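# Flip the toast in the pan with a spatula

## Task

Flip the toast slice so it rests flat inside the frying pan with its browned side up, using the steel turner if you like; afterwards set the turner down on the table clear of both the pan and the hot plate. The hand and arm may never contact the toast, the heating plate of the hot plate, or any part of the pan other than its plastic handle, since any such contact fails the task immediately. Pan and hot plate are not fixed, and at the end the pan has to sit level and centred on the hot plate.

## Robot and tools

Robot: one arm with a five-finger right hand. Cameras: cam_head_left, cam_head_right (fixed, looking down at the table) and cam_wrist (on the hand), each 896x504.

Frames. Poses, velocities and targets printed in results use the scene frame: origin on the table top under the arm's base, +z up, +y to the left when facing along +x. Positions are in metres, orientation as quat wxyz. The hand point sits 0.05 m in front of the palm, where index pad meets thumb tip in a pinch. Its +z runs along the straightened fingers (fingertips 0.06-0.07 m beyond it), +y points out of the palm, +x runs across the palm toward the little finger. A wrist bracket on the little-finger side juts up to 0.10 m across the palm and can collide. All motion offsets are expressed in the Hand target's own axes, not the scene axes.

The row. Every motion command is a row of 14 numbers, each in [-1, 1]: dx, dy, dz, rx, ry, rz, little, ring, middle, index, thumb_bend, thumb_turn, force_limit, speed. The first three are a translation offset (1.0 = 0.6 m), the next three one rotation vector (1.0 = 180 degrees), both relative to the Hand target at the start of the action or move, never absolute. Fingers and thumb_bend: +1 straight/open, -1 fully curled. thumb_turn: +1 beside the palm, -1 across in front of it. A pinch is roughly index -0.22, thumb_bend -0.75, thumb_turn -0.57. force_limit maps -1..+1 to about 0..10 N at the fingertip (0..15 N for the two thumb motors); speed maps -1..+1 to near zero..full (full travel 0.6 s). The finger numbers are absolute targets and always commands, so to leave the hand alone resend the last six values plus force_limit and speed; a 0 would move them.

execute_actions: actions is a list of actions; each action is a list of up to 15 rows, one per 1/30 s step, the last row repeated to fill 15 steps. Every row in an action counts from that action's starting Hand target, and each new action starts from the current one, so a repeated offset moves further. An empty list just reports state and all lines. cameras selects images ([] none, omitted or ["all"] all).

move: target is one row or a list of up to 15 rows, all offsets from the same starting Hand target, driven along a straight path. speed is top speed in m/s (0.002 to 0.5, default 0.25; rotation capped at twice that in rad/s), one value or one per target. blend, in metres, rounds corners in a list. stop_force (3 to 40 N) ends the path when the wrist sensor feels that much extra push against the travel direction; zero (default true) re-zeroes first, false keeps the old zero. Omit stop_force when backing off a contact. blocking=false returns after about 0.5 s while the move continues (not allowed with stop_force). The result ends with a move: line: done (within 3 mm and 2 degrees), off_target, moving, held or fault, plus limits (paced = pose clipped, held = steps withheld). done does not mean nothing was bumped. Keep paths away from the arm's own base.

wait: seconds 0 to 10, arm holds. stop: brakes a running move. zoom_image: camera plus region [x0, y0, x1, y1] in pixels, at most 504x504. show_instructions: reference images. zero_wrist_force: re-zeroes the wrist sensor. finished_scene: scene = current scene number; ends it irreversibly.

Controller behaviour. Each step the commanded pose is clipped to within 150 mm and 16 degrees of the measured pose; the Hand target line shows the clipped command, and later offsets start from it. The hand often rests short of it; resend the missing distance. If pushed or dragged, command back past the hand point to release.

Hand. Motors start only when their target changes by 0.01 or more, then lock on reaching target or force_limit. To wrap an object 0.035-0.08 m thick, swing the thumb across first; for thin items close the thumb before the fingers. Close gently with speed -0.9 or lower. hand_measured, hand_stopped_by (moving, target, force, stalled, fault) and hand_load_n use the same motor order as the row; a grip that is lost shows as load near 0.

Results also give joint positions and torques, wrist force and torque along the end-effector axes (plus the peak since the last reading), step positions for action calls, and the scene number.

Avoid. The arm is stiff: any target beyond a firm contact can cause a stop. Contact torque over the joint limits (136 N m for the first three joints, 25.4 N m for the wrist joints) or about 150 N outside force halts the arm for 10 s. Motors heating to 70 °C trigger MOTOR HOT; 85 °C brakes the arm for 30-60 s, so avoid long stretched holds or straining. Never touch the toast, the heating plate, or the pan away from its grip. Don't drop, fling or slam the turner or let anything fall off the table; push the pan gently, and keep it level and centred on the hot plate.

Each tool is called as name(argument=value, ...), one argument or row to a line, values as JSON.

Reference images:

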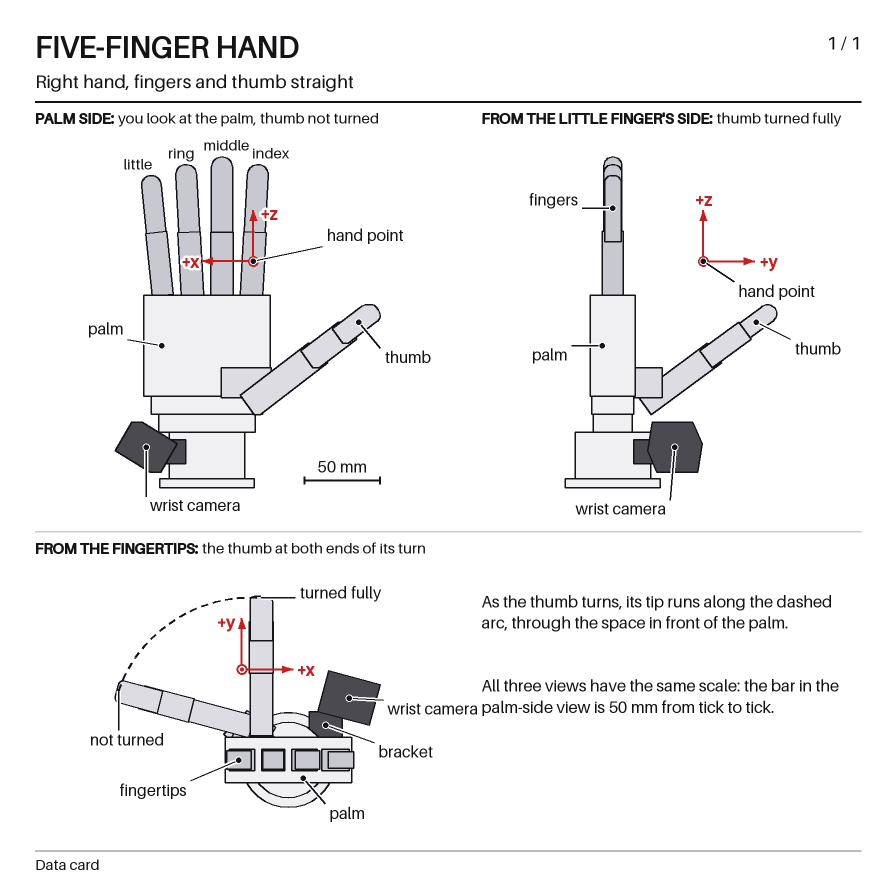

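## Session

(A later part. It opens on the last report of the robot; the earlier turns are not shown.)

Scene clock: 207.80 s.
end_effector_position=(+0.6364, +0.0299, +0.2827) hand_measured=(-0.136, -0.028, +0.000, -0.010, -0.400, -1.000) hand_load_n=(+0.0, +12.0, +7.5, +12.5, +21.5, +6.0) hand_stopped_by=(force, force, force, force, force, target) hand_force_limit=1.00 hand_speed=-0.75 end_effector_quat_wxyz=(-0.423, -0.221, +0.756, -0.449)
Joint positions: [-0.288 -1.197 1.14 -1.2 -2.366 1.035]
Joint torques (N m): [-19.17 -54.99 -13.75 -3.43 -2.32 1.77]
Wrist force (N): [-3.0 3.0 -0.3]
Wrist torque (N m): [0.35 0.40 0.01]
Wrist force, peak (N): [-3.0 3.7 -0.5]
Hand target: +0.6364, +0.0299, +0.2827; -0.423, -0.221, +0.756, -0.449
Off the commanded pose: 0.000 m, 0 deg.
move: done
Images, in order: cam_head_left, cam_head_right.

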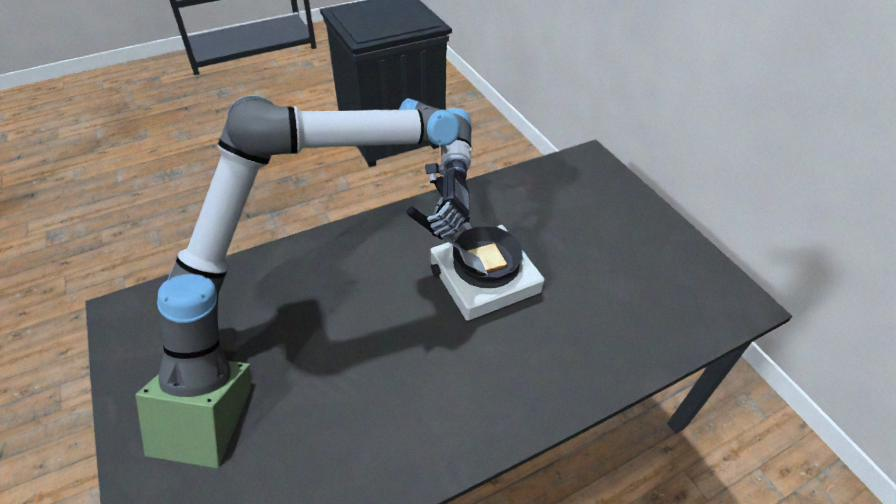

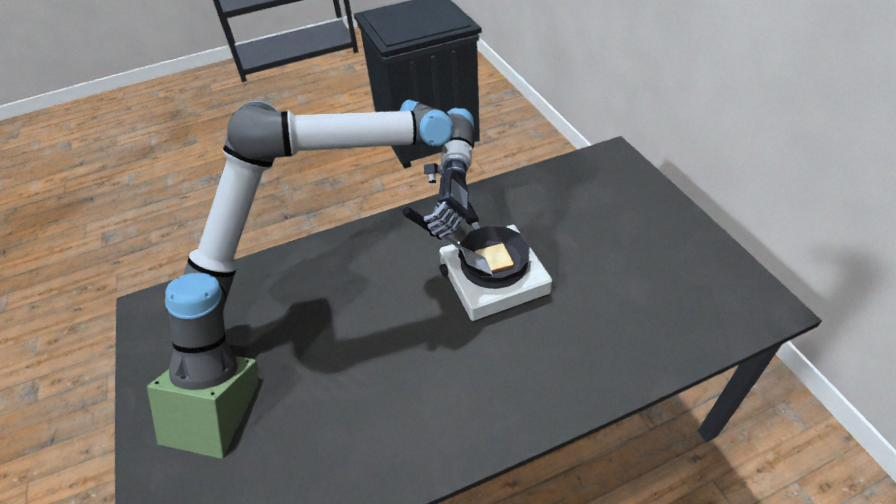

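move(
  target=[0.0345,0.054,0.0098,0,0,0,-1,-1,-1,-1,-1,-1,1,-0.75],
  speed=0.05,
  cameras=[],
)

move(
  target=[-0.0251,0.0148,0.0072,0,0,0,-1,-1,-1,-1,-1,-1,1,-0.75],
  speed=0.02,
  stop_force=3,
  cameras=["cam_head_left","cam_head_right"],
)

zoom_image(
  camera="cam_head_left",
  region=[400, 180, 580, 310],
)

zoom_image(
  camera="cam_head_right",
  region=[400, 180, 580, 310],
)

Scene clock: 214.07 s.
end_effector_position=(+0.5995, +0.0420, +0.2827) hand_measured=(-0.136, -0.028, +0.000, -0.010, -0.400, -1.000) hand_load_n=(+0.0, +13.5, +8.0, +10.5, +23.0, +4.5) hand_stopped_by=(force, force, force, force, force, target) hand_force_limit=1.00 hand_speed=-0.75 end_effector_quat_wxyz=(-0.422, -0.221, +0.756, -0.449)
Joint positions: [-0.275 -1.287 1.271 -1.229 -2.361 1.053]
Joint torques (N m): [-19.44 -26.31 -26.65 0.71 -0.87 -1.82]
Wrist force (N): [-2.8 1.9 -1.4]
Wrist torque (N m): [0.35 0.31 0.12]
Wrist force, peak (N): [-3.0 3.7 -0.9]
Hand target: +0.5995, +0.0419, +0.2827; -0.423, -0.221, +0.756, -0.449
Off the commanded pose: 0.000 m, 0 deg.
move: done

Scene clock: 216.17 s.
end_effector_position=(+0.5994, +0.0420, +0.2647) hand_measured=(-0.136, -0.028, +0.000, -0.010, -0.400, -1.000) hand_load_n=(+0.0, +14.5, +9.0, +9.0, +23.5, +2.0) hand_stopped_by=(force, force, force, force, force, target) hand_force_limit=1.00 hand_speed=-0.75 end_effector_quat_wxyz=(-0.423, -0.221, +0.756, -0.449)
Joint positions: [-0.262 -1.273 1.29 -1.25 -2.357 1.07]
Joint torques (N m): [-19.77 -51.29 -25.33 2.01 -2.53 -2.52]
Wrist force (N): [-3.1 1.8 -2.0]
Wrist torque (N m): [0.45 0.19 0.20]
Wrist force, peak (N): [-3.4 1.6 -2.1]
Hand target: +0.5994, +0.0420, +0.2647; -0.423, -0.221, +0.756, -0.449
Off the commanded pose: 0.000 m, 0 deg.
move: done
Images, in order: cam_head_left, cam_head_right.

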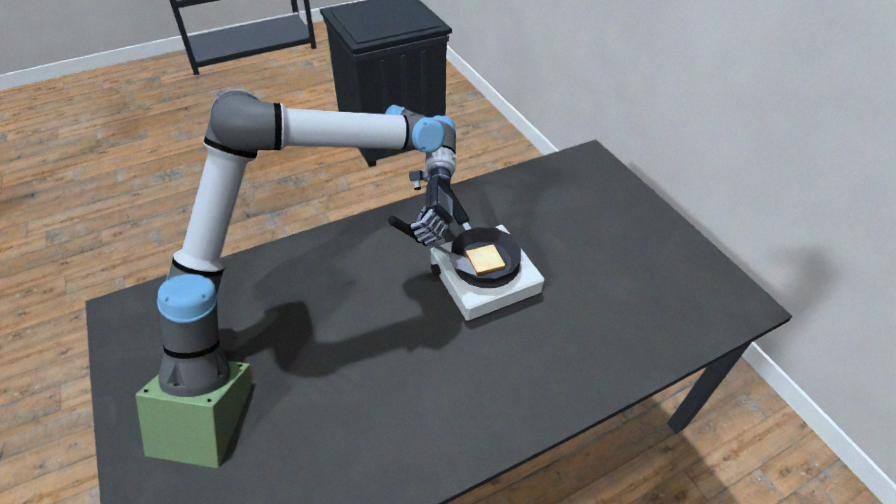

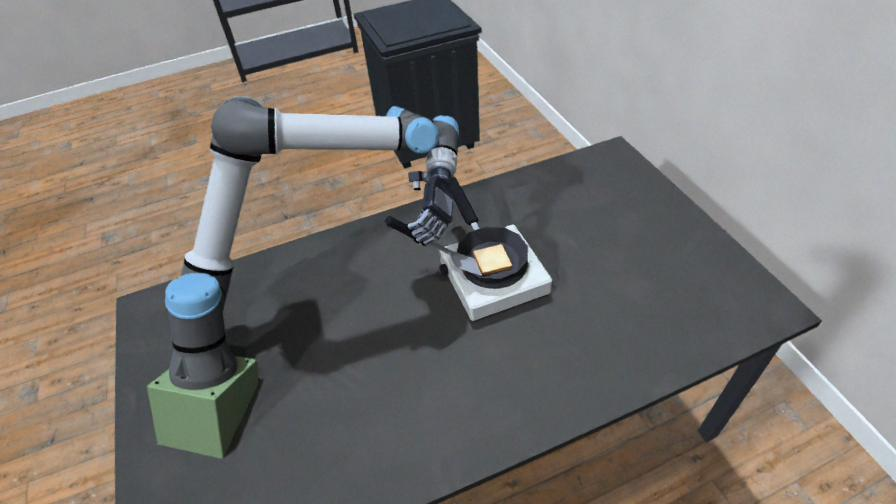

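Scaled by 2.800.

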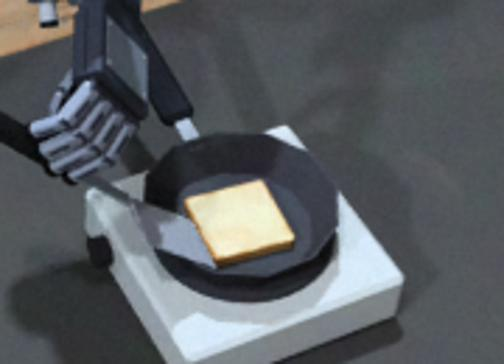

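Scaled by 2.800.

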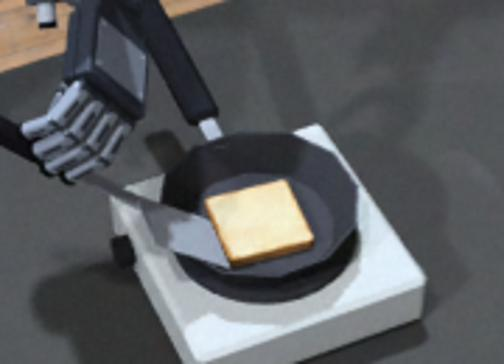

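move(
  target=[-0.0285,-0.033,-0.0132,0,0,0,-1,-1,-1,-1,-1,-1,1,-0.75],
  speed=0.02,
  stop_force=3,
  cameras=["cam_head_left","cam_head_right"],
)

zoom_image(
  camera="cam_head_left",
  region=[400, 180, 580, 310],
)

zoom_image(
  camera="cam_head_right",
  region=[400, 180, 580, 310],
)

Scene clock: 224.43 s.
end_effector_position=(+0.6264, +0.0381, +0.2620) hand_measured=(-0.136, -0.028, +0.000, -0.010, -0.400, -1.000) hand_load_n=(+0.0, +11.5, +8.5, +12.5, +21.0, +4.5) hand_stopped_by=(force, force, force, force, force, target) hand_force_limit=1.00 hand_speed=-0.75 end_effector_quat_wxyz=(-0.423, -0.221, +0.756, -0.449)
Joint positions: [-0.264 -1.206 1.191 -1.22 -2.358 1.068]
Joint torques (N m): [-16.04 -55.45 -13.48 -3.44 -2.2 0.79]
Wrist force (N): [-3.1 3.5 -0.7]
Wrist torque (N m): [0.43 0.44 0.01]
Wrist force, peak (N): [-3.1 3.5 -0.7]
Hand target: +0.6264, +0.0381, +0.2620; -0.423, -0.221, +0.756, -0.449
Off the commanded pose: 0.000 m, 0 deg.
move: done
Images, in order: cam_head_left, cam_head_right.

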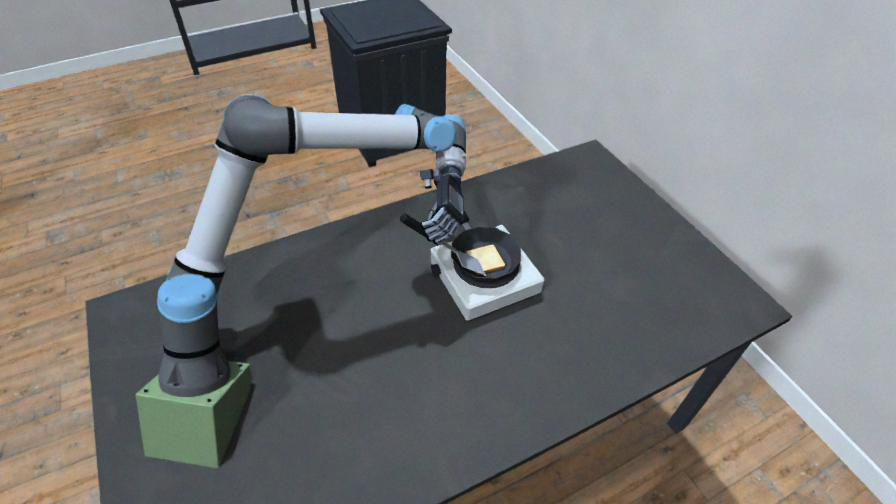

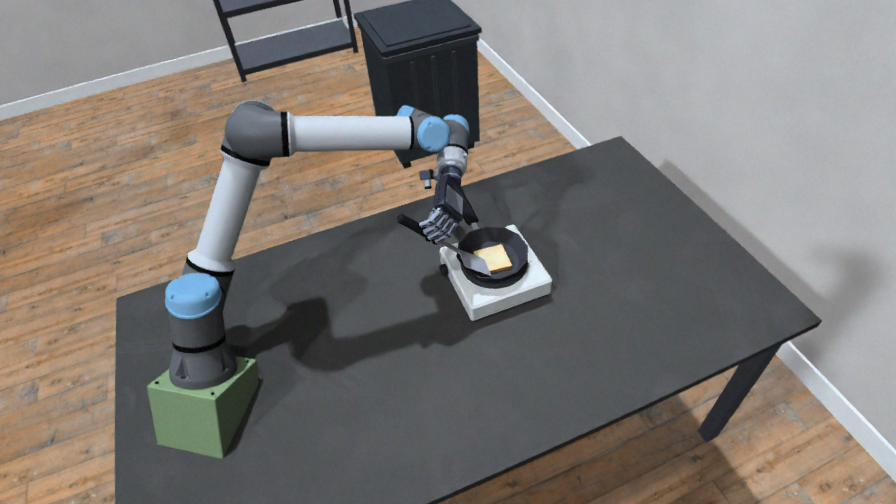

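Scaled by 2.800.

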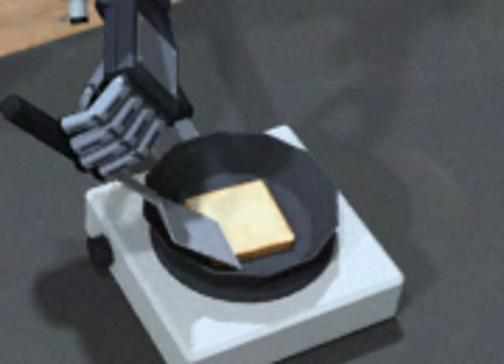

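Scaled by 2.800.

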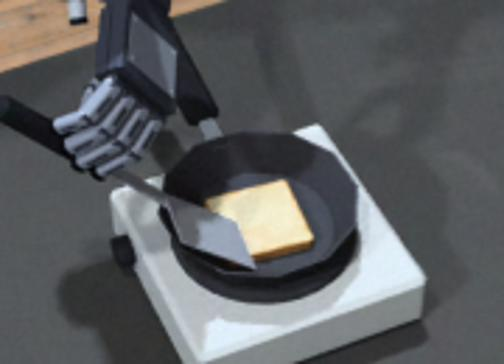

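move(
  target=[
    [0.088,-0.0172,-0.0053,0,0,0,-1,-1,-1,-1,-1,-1,1,-0.75],
    [0.0607,-0.0643,-0.088,-0.0075,0.0341,-0.0935,-1,-1,-1,-1,-1,-1,1,-0.75],
  ],
  speed=0.08,
  cameras=["cam_head_left","cam_head_right"],
)

zoom_image(
  camera="cam_head_left",
  region=[400, 180, 580, 310],
)

zoom_image(
  camera="cam_head_right",
  region=[400, 180, 580, 310],
)

Scene clock: 235.70 s.
end_effector_position=(+0.6573, +0.0661, +0.3240) hand_measured=(-0.136, -0.028, +0.000, -0.010, -0.400, -1.000) hand_load_n=(+0.0, +11.5, +9.0, +12.5, +21.0, +4.5) hand_stopped_by=(force, force, force, force, force, target) hand_force_limit=1.00 hand_speed=-0.75 end_effector_quat_wxyz=(-0.526, -0.300, +0.697, -0.384)
Joint positions: [-0.247 -1.013 0.74 -0.799 -2.391 0.901]
Joint torques (N m): [-22.33 -58.38 -27.13 -1.81 0.4 1.94]
Wrist force (N): [-3.7 1.8 -0.9]
Wrist torque (N m): [0.28 0.44 -0.11]
Wrist force, peak (N): [-3.8 3.7 -0.5]
Hand target: +0.6573, +0.0661, +0.3241; -0.526, -0.300, +0.697, -0.384
Off the commanded pose: 0.000 m, 0 deg.
move: done
Images, in order: cam_head_left, cam_head_right.

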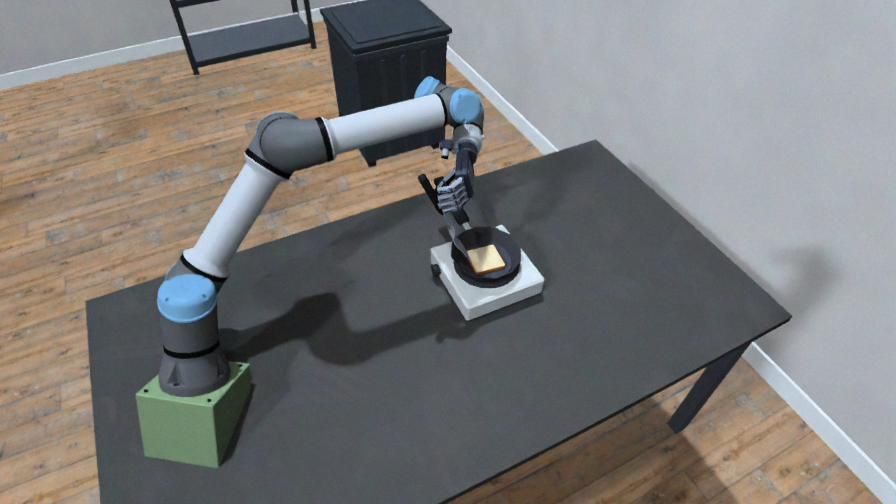

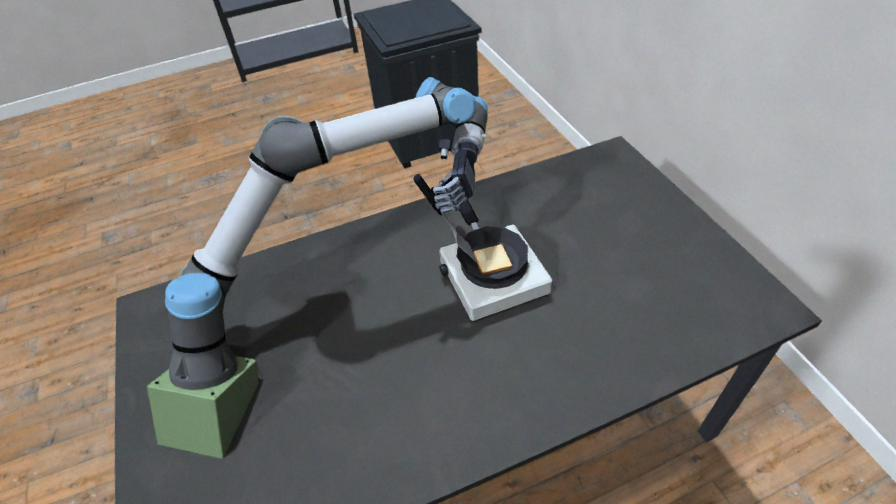

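Scaled by 2.800.

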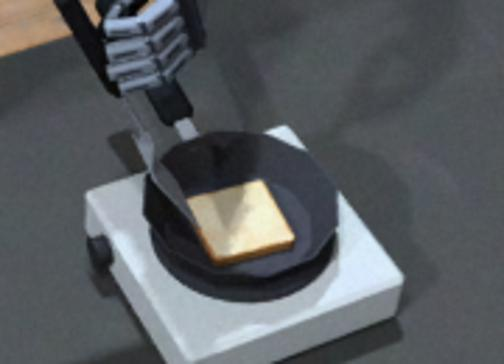

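Scaled by 2.800.

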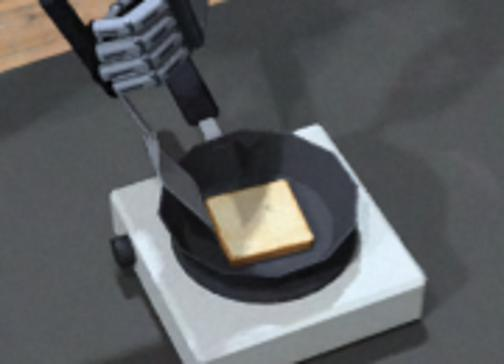

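move(
  target=[-0.0723,0.0165,0.0114,0,0,0,-1,-1,-1,-1,-1,-1,1,-0.75],
  speed=0.03,
  stop_force=3,
  cameras=["cam_head_left","cam_head_right"],
)

zoom_image(
  camera="cam_head_left",
  region=[400, 180, 580, 310],
)

zoom_image(
  camera="cam_head_right",
  region=[400, 180, 580, 310],
)

Scene clock: 242.27 s.
end_effector_position=(+0.6573, +0.0661, +0.2809) hand_measured=(-0.136, -0.028, +0.000, -0.010, -0.400, -1.000) hand_load_n=(+0.0, +11.0, +9.0, +12.5, +20.5, +4.0) hand_stopped_by=(force, force, force, force, force, target) hand_force_limit=1.00 hand_speed=-0.75 end_effector_quat_wxyz=(-0.526, -0.300, +0.697, -0.384)
Joint positions: [-0.222 -0.993 0.803 -0.858 -2.378 0.934]
Joint torques (N m): [-23.58 -62.59 -20.9 0.92 -2.4 -2.31]
Wrist force (N): [-3.4 2.0 -0.6]
Wrist torque (N m): [0.33 0.40 -0.08]
Wrist force, peak (N): [3.8 2.4 -0.9]
Hand target: +0.6573, +0.0661, +0.2809; -0.526, -0.300, +0.697, -0.384 (not the last commanded pose)
Off the commanded pose: 0.002 m, 0 deg.
move: contact
Images, in order: cam_head_left, cam_head_right.

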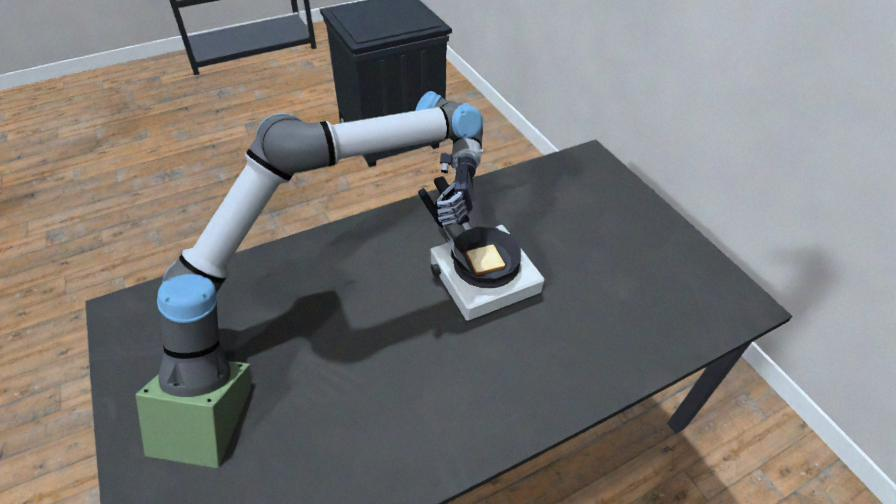

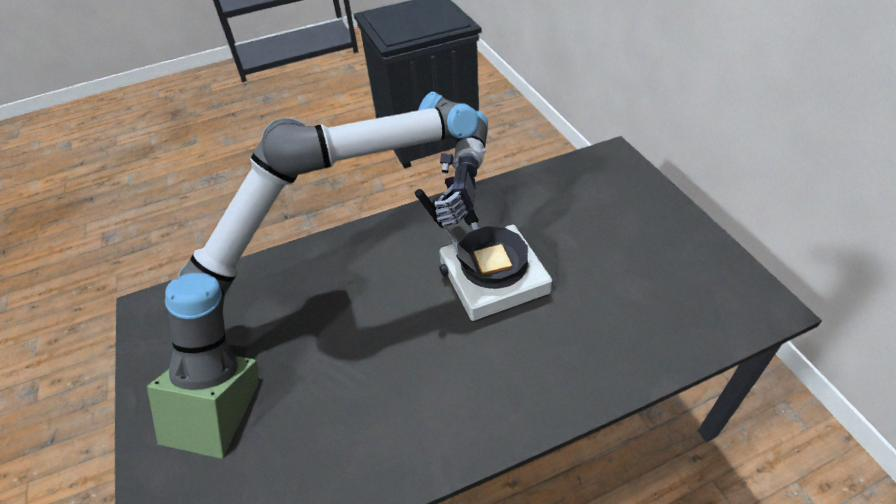

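Scaled by 2.800.

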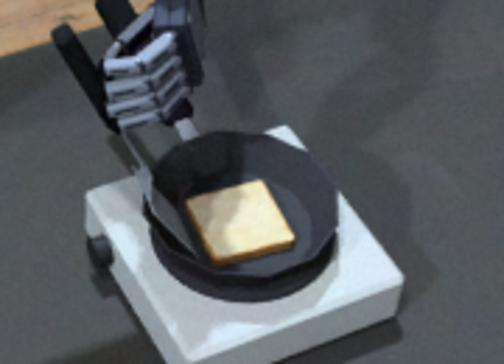

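Scaled by 2.800.

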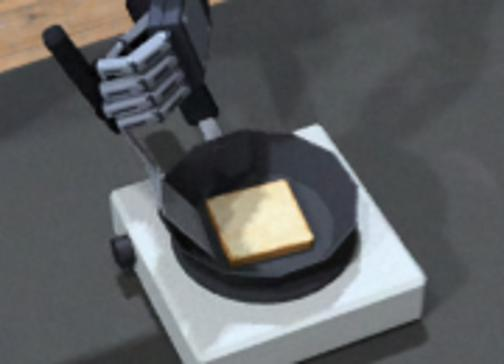

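move(
  target=[-0.0135,-0.053,-0.0207,0,0,0,-1,-1,-1,-1,-1,-1,1,-0.75],
  speed=0.02,
  stop_force=3,
  cameras=["cam_head_left","cam_head_right"],
)

zoom_image(
  camera="cam_head_left",
  region=[400, 180, 580, 310],
)

zoom_image(
  camera="cam_head_right",
  region=[400, 180, 580, 310],
)

Scene clock: 248.20 s.
end_effector_position=(+0.6918, +0.0601, +0.2820) hand_measured=(-0.136, -0.028, +0.000, -0.010, -0.400, -1.000) hand_load_n=(+0.0, +11.0, +9.0, +13.0, +21.0, +4.0) hand_stopped_by=(force, force, force, force, force, target) hand_force_limit=1.00 hand_speed=-0.75 end_effector_quat_wxyz=(-0.526, -0.300, +0.697, -0.384)
Joint positions: [-0.229 -0.87 0.579 -0.764 -2.382 0.925]
Joint torques (N m): [-12.01 -65.98 -17.13 -2.88 -0.12 2.11]
Wrist force (N): [-3.4 2.1 -0.7]
Wrist torque (N m): [0.29 0.42 -0.10]
Wrist force, peak (N): [-3.7 2.1 -1.0]
Hand target: +0.6918, +0.0601, +0.2820; -0.526, -0.300, +0.697, -0.384
Off the commanded pose: 0.000 m, 0 deg.
move: done
Images, in order: cam_head_left, cam_head_right.

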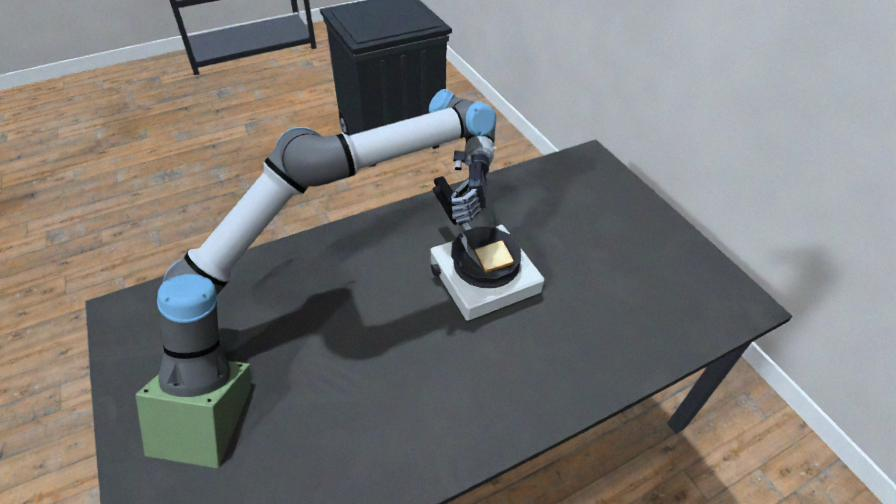

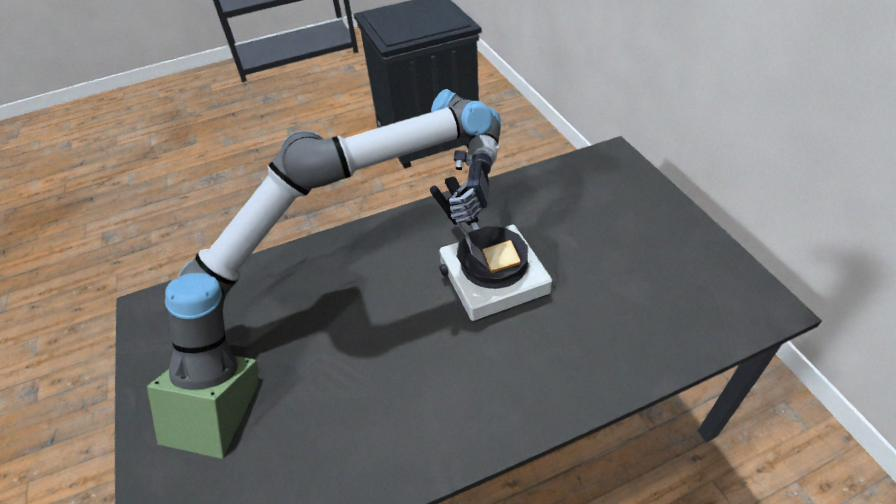

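Scaled by 2.800.

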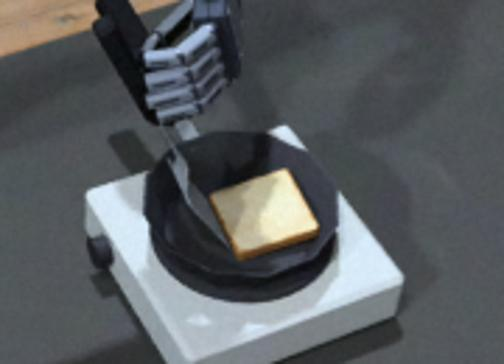

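Scaled by 2.800.

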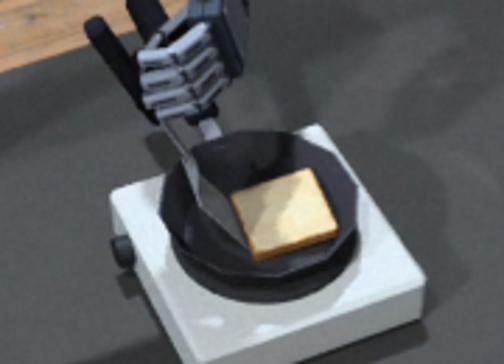

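move(
  target=[-0.007,-0.0277,-0.0104,0,0,0,-1,-1,-1,-1,-1,-1,1,-0.75],
  speed=0.02,
  stop_force=4,
  cameras=["cam_head_left","cam_head_right"],
)

zoom_image(
  camera="cam_head_left",
  region=[400, 180, 580, 310],
)

zoom_image(
  camera="cam_head_right",
  region=[400, 180, 580, 310],
)

Scene clock: 252.80 s.
end_effector_position=(+0.7098, +0.0567, +0.2826) hand_measured=(-0.136, -0.028, +0.000, -0.010, -0.400, -1.000) hand_load_n=(+0.0, +11.0, +9.0, +13.0, +20.5, +4.0) hand_stopped_by=(force, force, force, force, force, target) hand_force_limit=1.00 hand_speed=-0.75 end_effector_quat_wxyz=(-0.526, -0.300, +0.697, -0.384)
Joint positions: [-0.233 -0.786 0.42 -0.693 -2.384 0.92]
Joint torques (N m): [-13.25 -66.45 -15.99 -2.9 0 2.18]
Wrist force (N): [-3.5 1.9 -0.8]
Wrist torque (N m): [0.28 0.41 -0.10]
Wrist force, peak (N): [-3.8 2.0 -0.8]
Hand target: +0.7098, +0.0567, +0.2826; -0.526, -0.300, +0.697, -0.384
Off the commanded pose: 0.000 m, 0 deg.
move: done
Images, in order: cam_head_left, cam_head_right.

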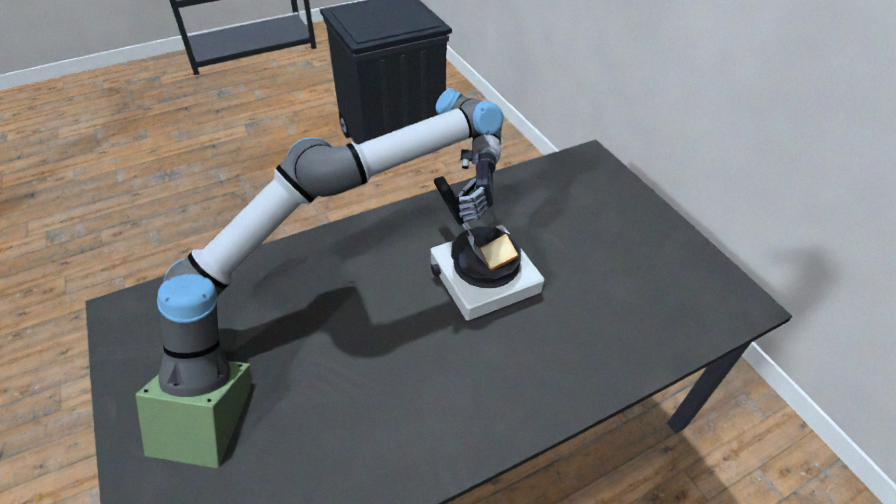

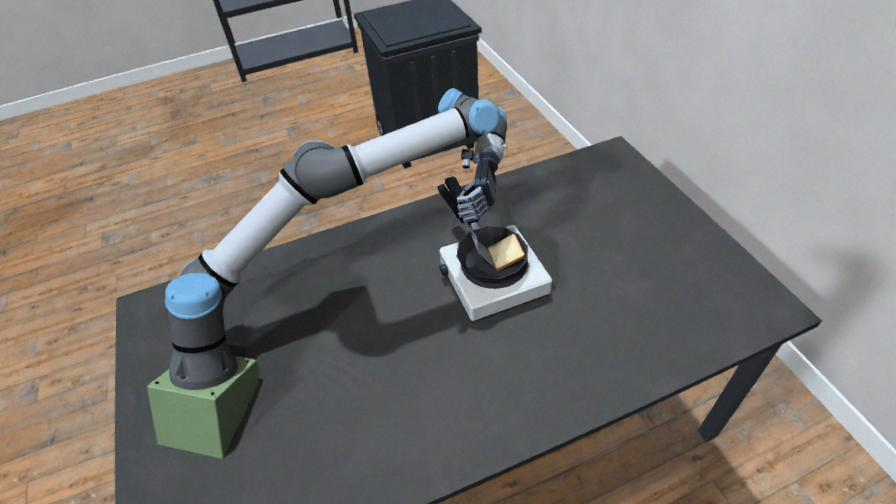

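Scaled by 2.800.

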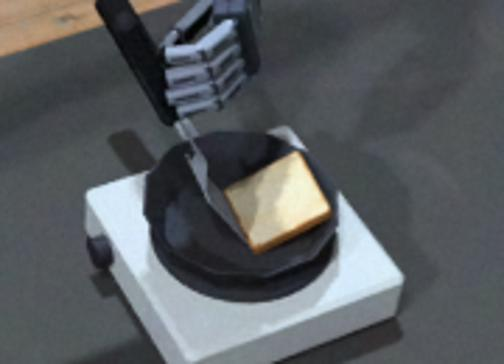

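Scaled by 2.800.

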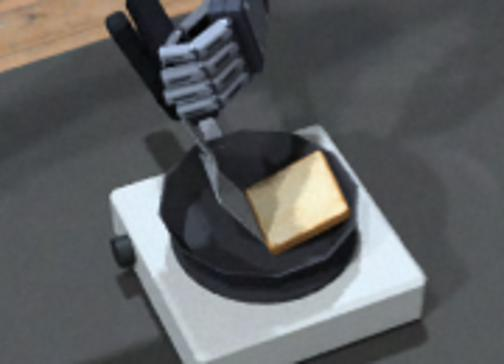

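move(
  target=[-0.0095,-0.0347,-0.0212,0,0,0,-1,-1,-1,-1,-1,-1,1,-0.75],
  speed=0.02,
  stop_force=4,
  cameras=["cam_head_left","cam_head_right"],
)

zoom_image(
  camera="cam_head_left",
  region=[400, 180, 580, 310],
)

zoom_image(
  camera="cam_head_right",
  region=[400, 180, 580, 310],
)

Scene clock: 257.97 s.
end_effector_position=(+0.7338, +0.0563, +0.2834) hand_measured=(-0.136, -0.028, +0.000, -0.010, -0.400, -1.000) hand_load_n=(+0.0, +11.0, +9.0, +13.0, +20.5, +4.0) hand_stopped_by=(force, force, force, force, force, target) hand_force_limit=1.00 hand_speed=-0.75 end_effector_quat_wxyz=(-0.519, -0.306, +0.697, -0.389)
Joint positions: [-0.231 -0.596 0.035 -0.525 -2.389 0.903]
Joint torques (N m): [-26.9 -48.45 -25.91 0.42 -0.13 2.21]
Wrist force (N): [-3.1 1.8 -0.5]
Wrist torque (N m): [0.28 0.31 -0.08]
Wrist force, peak (N): [-3.8 2.2 -0.8]
Hand target: +0.7348, +0.0567, +0.2836; -0.526, -0.300, +0.697, -0.384
Off the commanded pose: 0.001 m, 1 deg.
elbow stopped short: the move would have taken joint 3 (elbow) straighter than the controller allows.
move: done
Images, in order: cam_head_left, cam_head_right.

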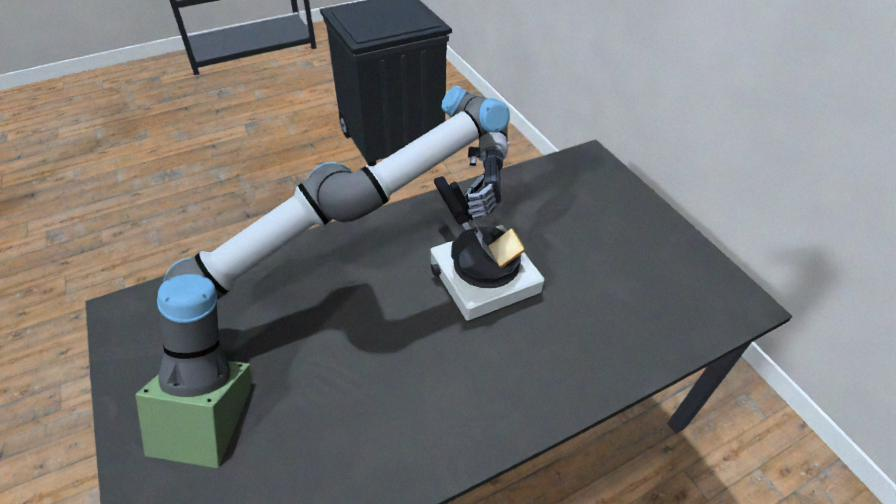

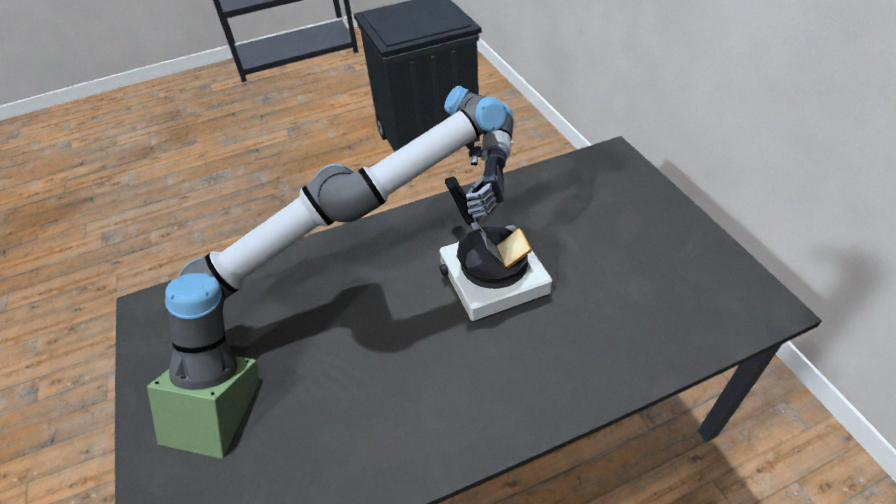

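Scaled by 2.800.

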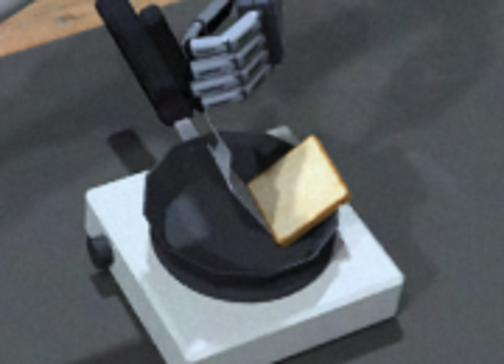

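Scaled by 2.800.

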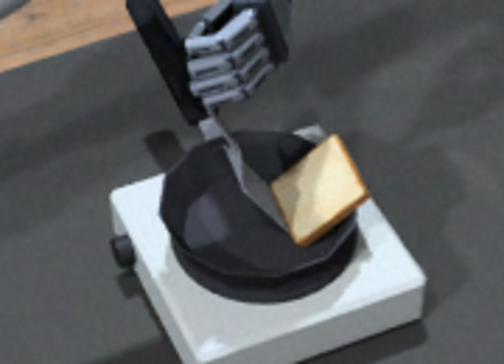

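move(
  target=[
    [-0.0182,0.077,0.0478,0.0058,-0.0265,0.0727,-1,-1,-1,-1,-1,-1,1,-0.75],
    [-0.0575,0.147,0.0917,0.0117,-0.053,0.1454,-1,-1,-1,-1,-1,-1,1,-0.75],
  ],
  speed=0.05,
  blend=[0.01,0],
  cameras=["cam_head_left","cam_head_right"],
)

zoom_image(
  camera="cam_head_left",
  region=[400, 180, 580, 310],
)

zoom_image(
  camera="cam_head_right",
  region=[400, 180, 580, 310],
)

Scene clock: 270.83 s.
end_effector_position=(+0.6439, +0.0568, +0.2226) hand_measured=(-0.136, -0.028, +0.000, -0.010, -0.400, -1.000) hand_load_n=(+0.0, +11.0, +8.5, +13.0, +21.0, +4.0) hand_stopped_by=(force, force, force, force, force, target) hand_force_limit=1.00 hand_speed=-0.75 end_effector_quat_wxyz=(-0.360, -0.174, +0.781, -0.480) end_effector_velocity=(+0.000, +0.000, +0.000) end_effector_angular_velocity=(+0.002, +0.007, +0.000)
Joint positions: [-0.215 -1.195 1.22 -1.298 -2.331 1.238]
Joint velocities: [0 0.002 -0.003 0.005 0 -0.005]
Joint torques (N m): [-14.42 -30.45 -27.03 1.49 -1.36 -2.63]
Wrist force (N): [-2.2 4.0 -0.4]
Wrist torque (N m): [0.48 0.35 0.01]
Wrist force, peak (N): [-2.3 4.3 -0.4]
Hand target: +0.6438, +0.0567, +0.2226; -0.361, -0.174, +0.781, -0.480
Off the commanded pose: 0.000 m, 0 deg.
move: done
Images, in order: cam_head_left, cam_head_right.

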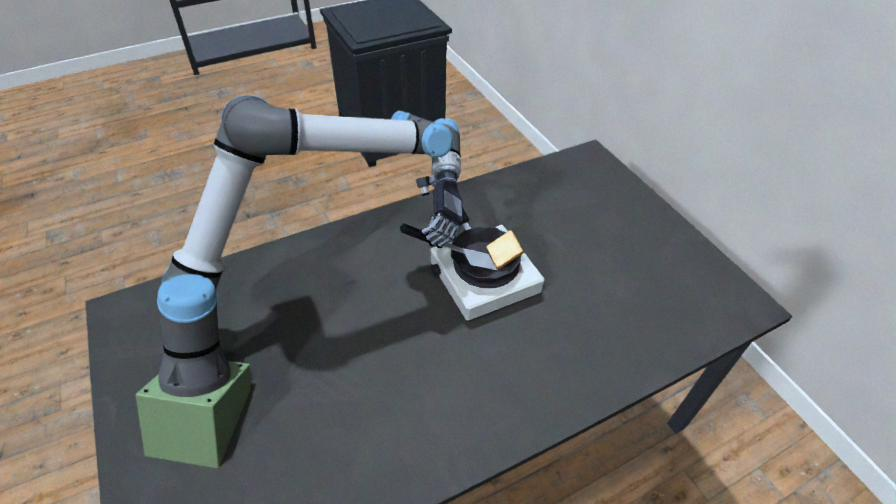

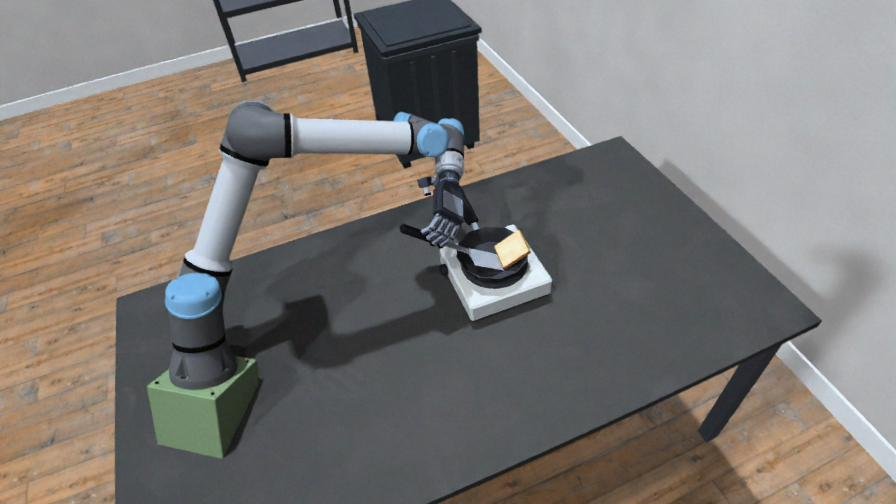

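Scaled by 2.800.

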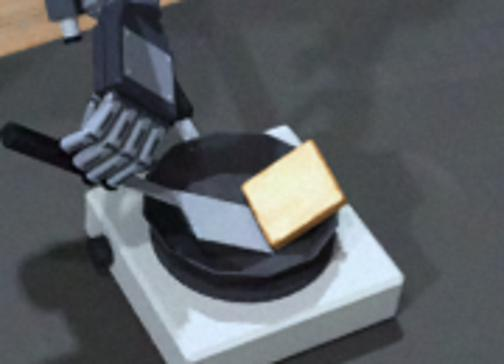

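Scaled by 2.800.

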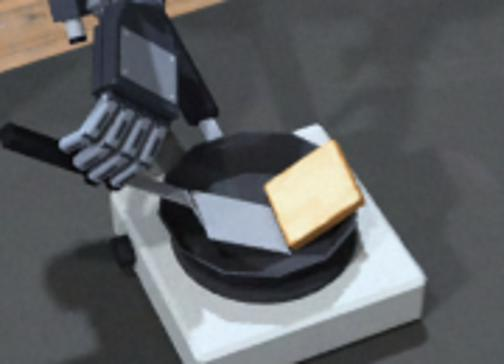

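move(
  target=[-0.0277,-0.0345,-0.0252,0,0,0,-1,-1,-1,-1,-1,-1,1,-0.75],
  speed=0.02,
  stop_force=5,
  cameras=["cam_head_left","cam_head_right"],
)

zoom_image(
  camera="cam_head_left",
  region=[400, 180, 580, 310],
)

zoom_image(
  camera="cam_head_right",
  region=[400, 180, 580, 310],
)

Scene clock: 277.83 s.
end_effector_position=(+0.6739, +0.0588, +0.2276) hand_measured=(-0.136, -0.028, +0.000, -0.010, -0.400, -1.000) hand_load_n=(+0.0, +11.0, +8.5, +13.0, +21.0, +4.0) hand_stopped_by=(force, force, force, force, force, target) hand_force_limit=1.00 hand_speed=-0.75 end_effector_quat_wxyz=(-0.361, -0.174, +0.781, -0.480)
Joint positions: [-0.215 -1.123 1.084 -1.233 -2.331 1.238]
Joint torques (N m): [-7.44 -58.65 -13.63 -3.41 -0.18 1.46]
Wrist force (N): [-2.6 4.2 -0.4]
Wrist torque (N m): [0.50 0.36 -0.06]
Wrist force, peak (N): [-2.4 4.4 -0.5]
Hand target: +0.6739, +0.0588, +0.2276; -0.361, -0.174, +0.781, -0.480
Off the commanded pose: 0.000 m, 0 deg.
move: done
Images, in order: cam_head_left, cam_head_right.

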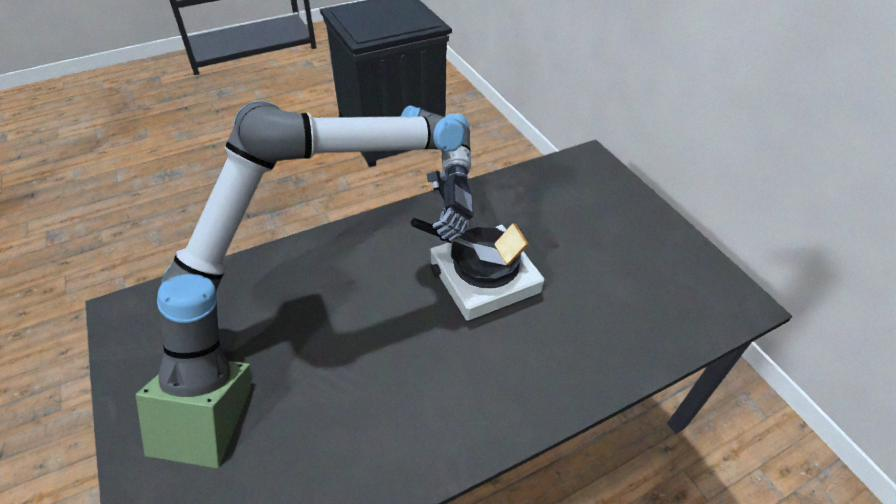

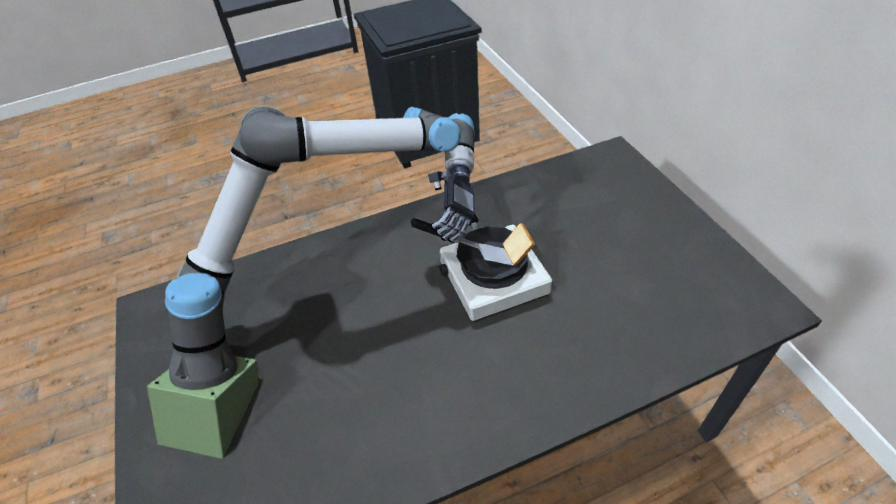

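Scaled by 2.800.

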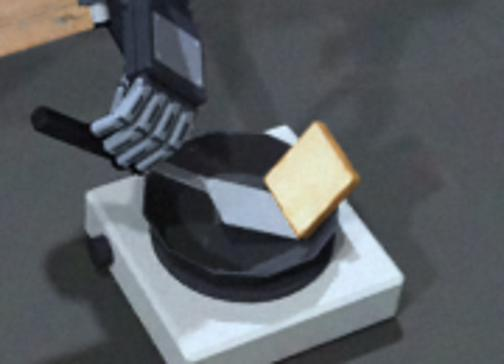

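Scaled by 2.800.

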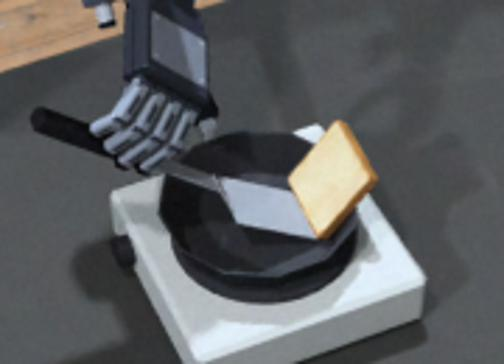

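move(
  target=[-0.01,-0.0415,-0.0235,0,0,0,-1,-1,-1,-1,-1,-1,1,-0.75],
  speed=0.02,
  stop_force=5,
  cameras=["cam_head_left","cam_head_right"],
)

zoom_image(
  camera="cam_head_left",
  region=[400, 180, 580, 310],
)

zoom_image(
  camera="cam_head_right",
  region=[400, 180, 580, 310],
)

Scene clock: 283.17 s.
end_effector_position=(+0.6990, +0.0587, +0.2426) hand_measured=(-0.136, -0.028, +0.000, -0.010, -0.400, -1.000) hand_load_n=(+0.0, +11.0, +8.5, +12.5, +21.5, +4.0) hand_stopped_by=(force, force, force, force, force, target) hand_force_limit=1.00 hand_speed=-0.75 end_effector_quat_wxyz=(-0.361, -0.174, +0.781, -0.480)
Joint positions: [-0.223 -1.066 0.95 -1.164 -2.333 1.227]
Joint torques (N m): [-8.07 -60.4 -13.52 -3.27 -0.96 1.9]
Wrist force (N): [-2.7 3.6 -0.4]
Wrist torque (N m): [0.43 0.35 -0.04]
Wrist force, peak (N): [-2.7 4.3 -0.4]
Hand target: +0.6990, +0.0587, +0.2426; -0.361, -0.174, +0.781, -0.480
Off the commanded pose: 0.000 m, 0 deg.
move: done
Images, in order: cam_head_left, cam_head_right.

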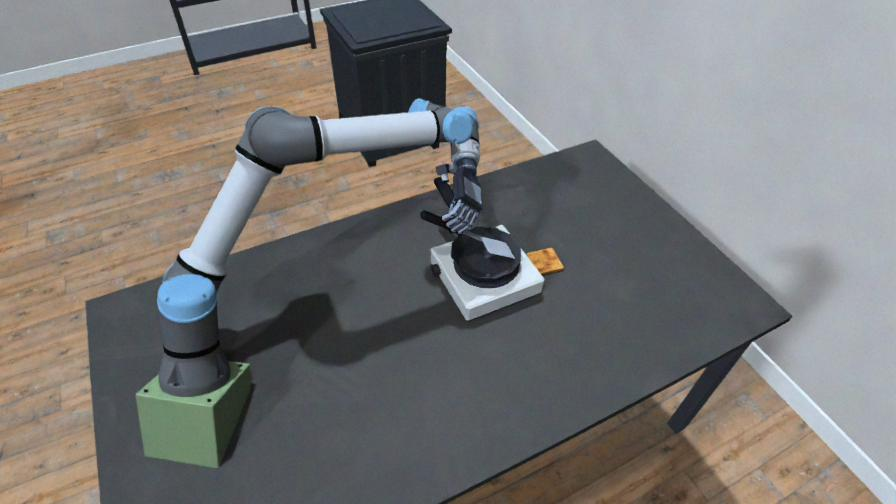

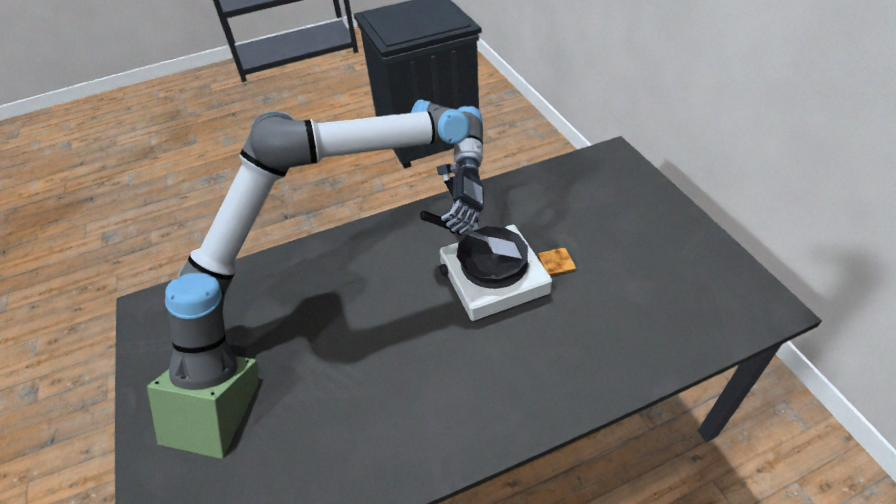

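Scaled by 2.800.

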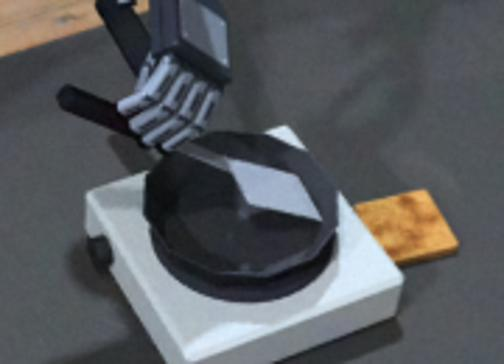

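Scaled by 2.800.

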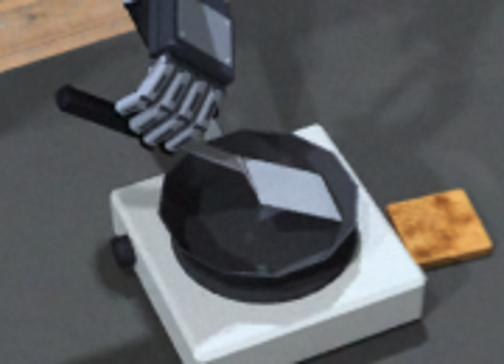

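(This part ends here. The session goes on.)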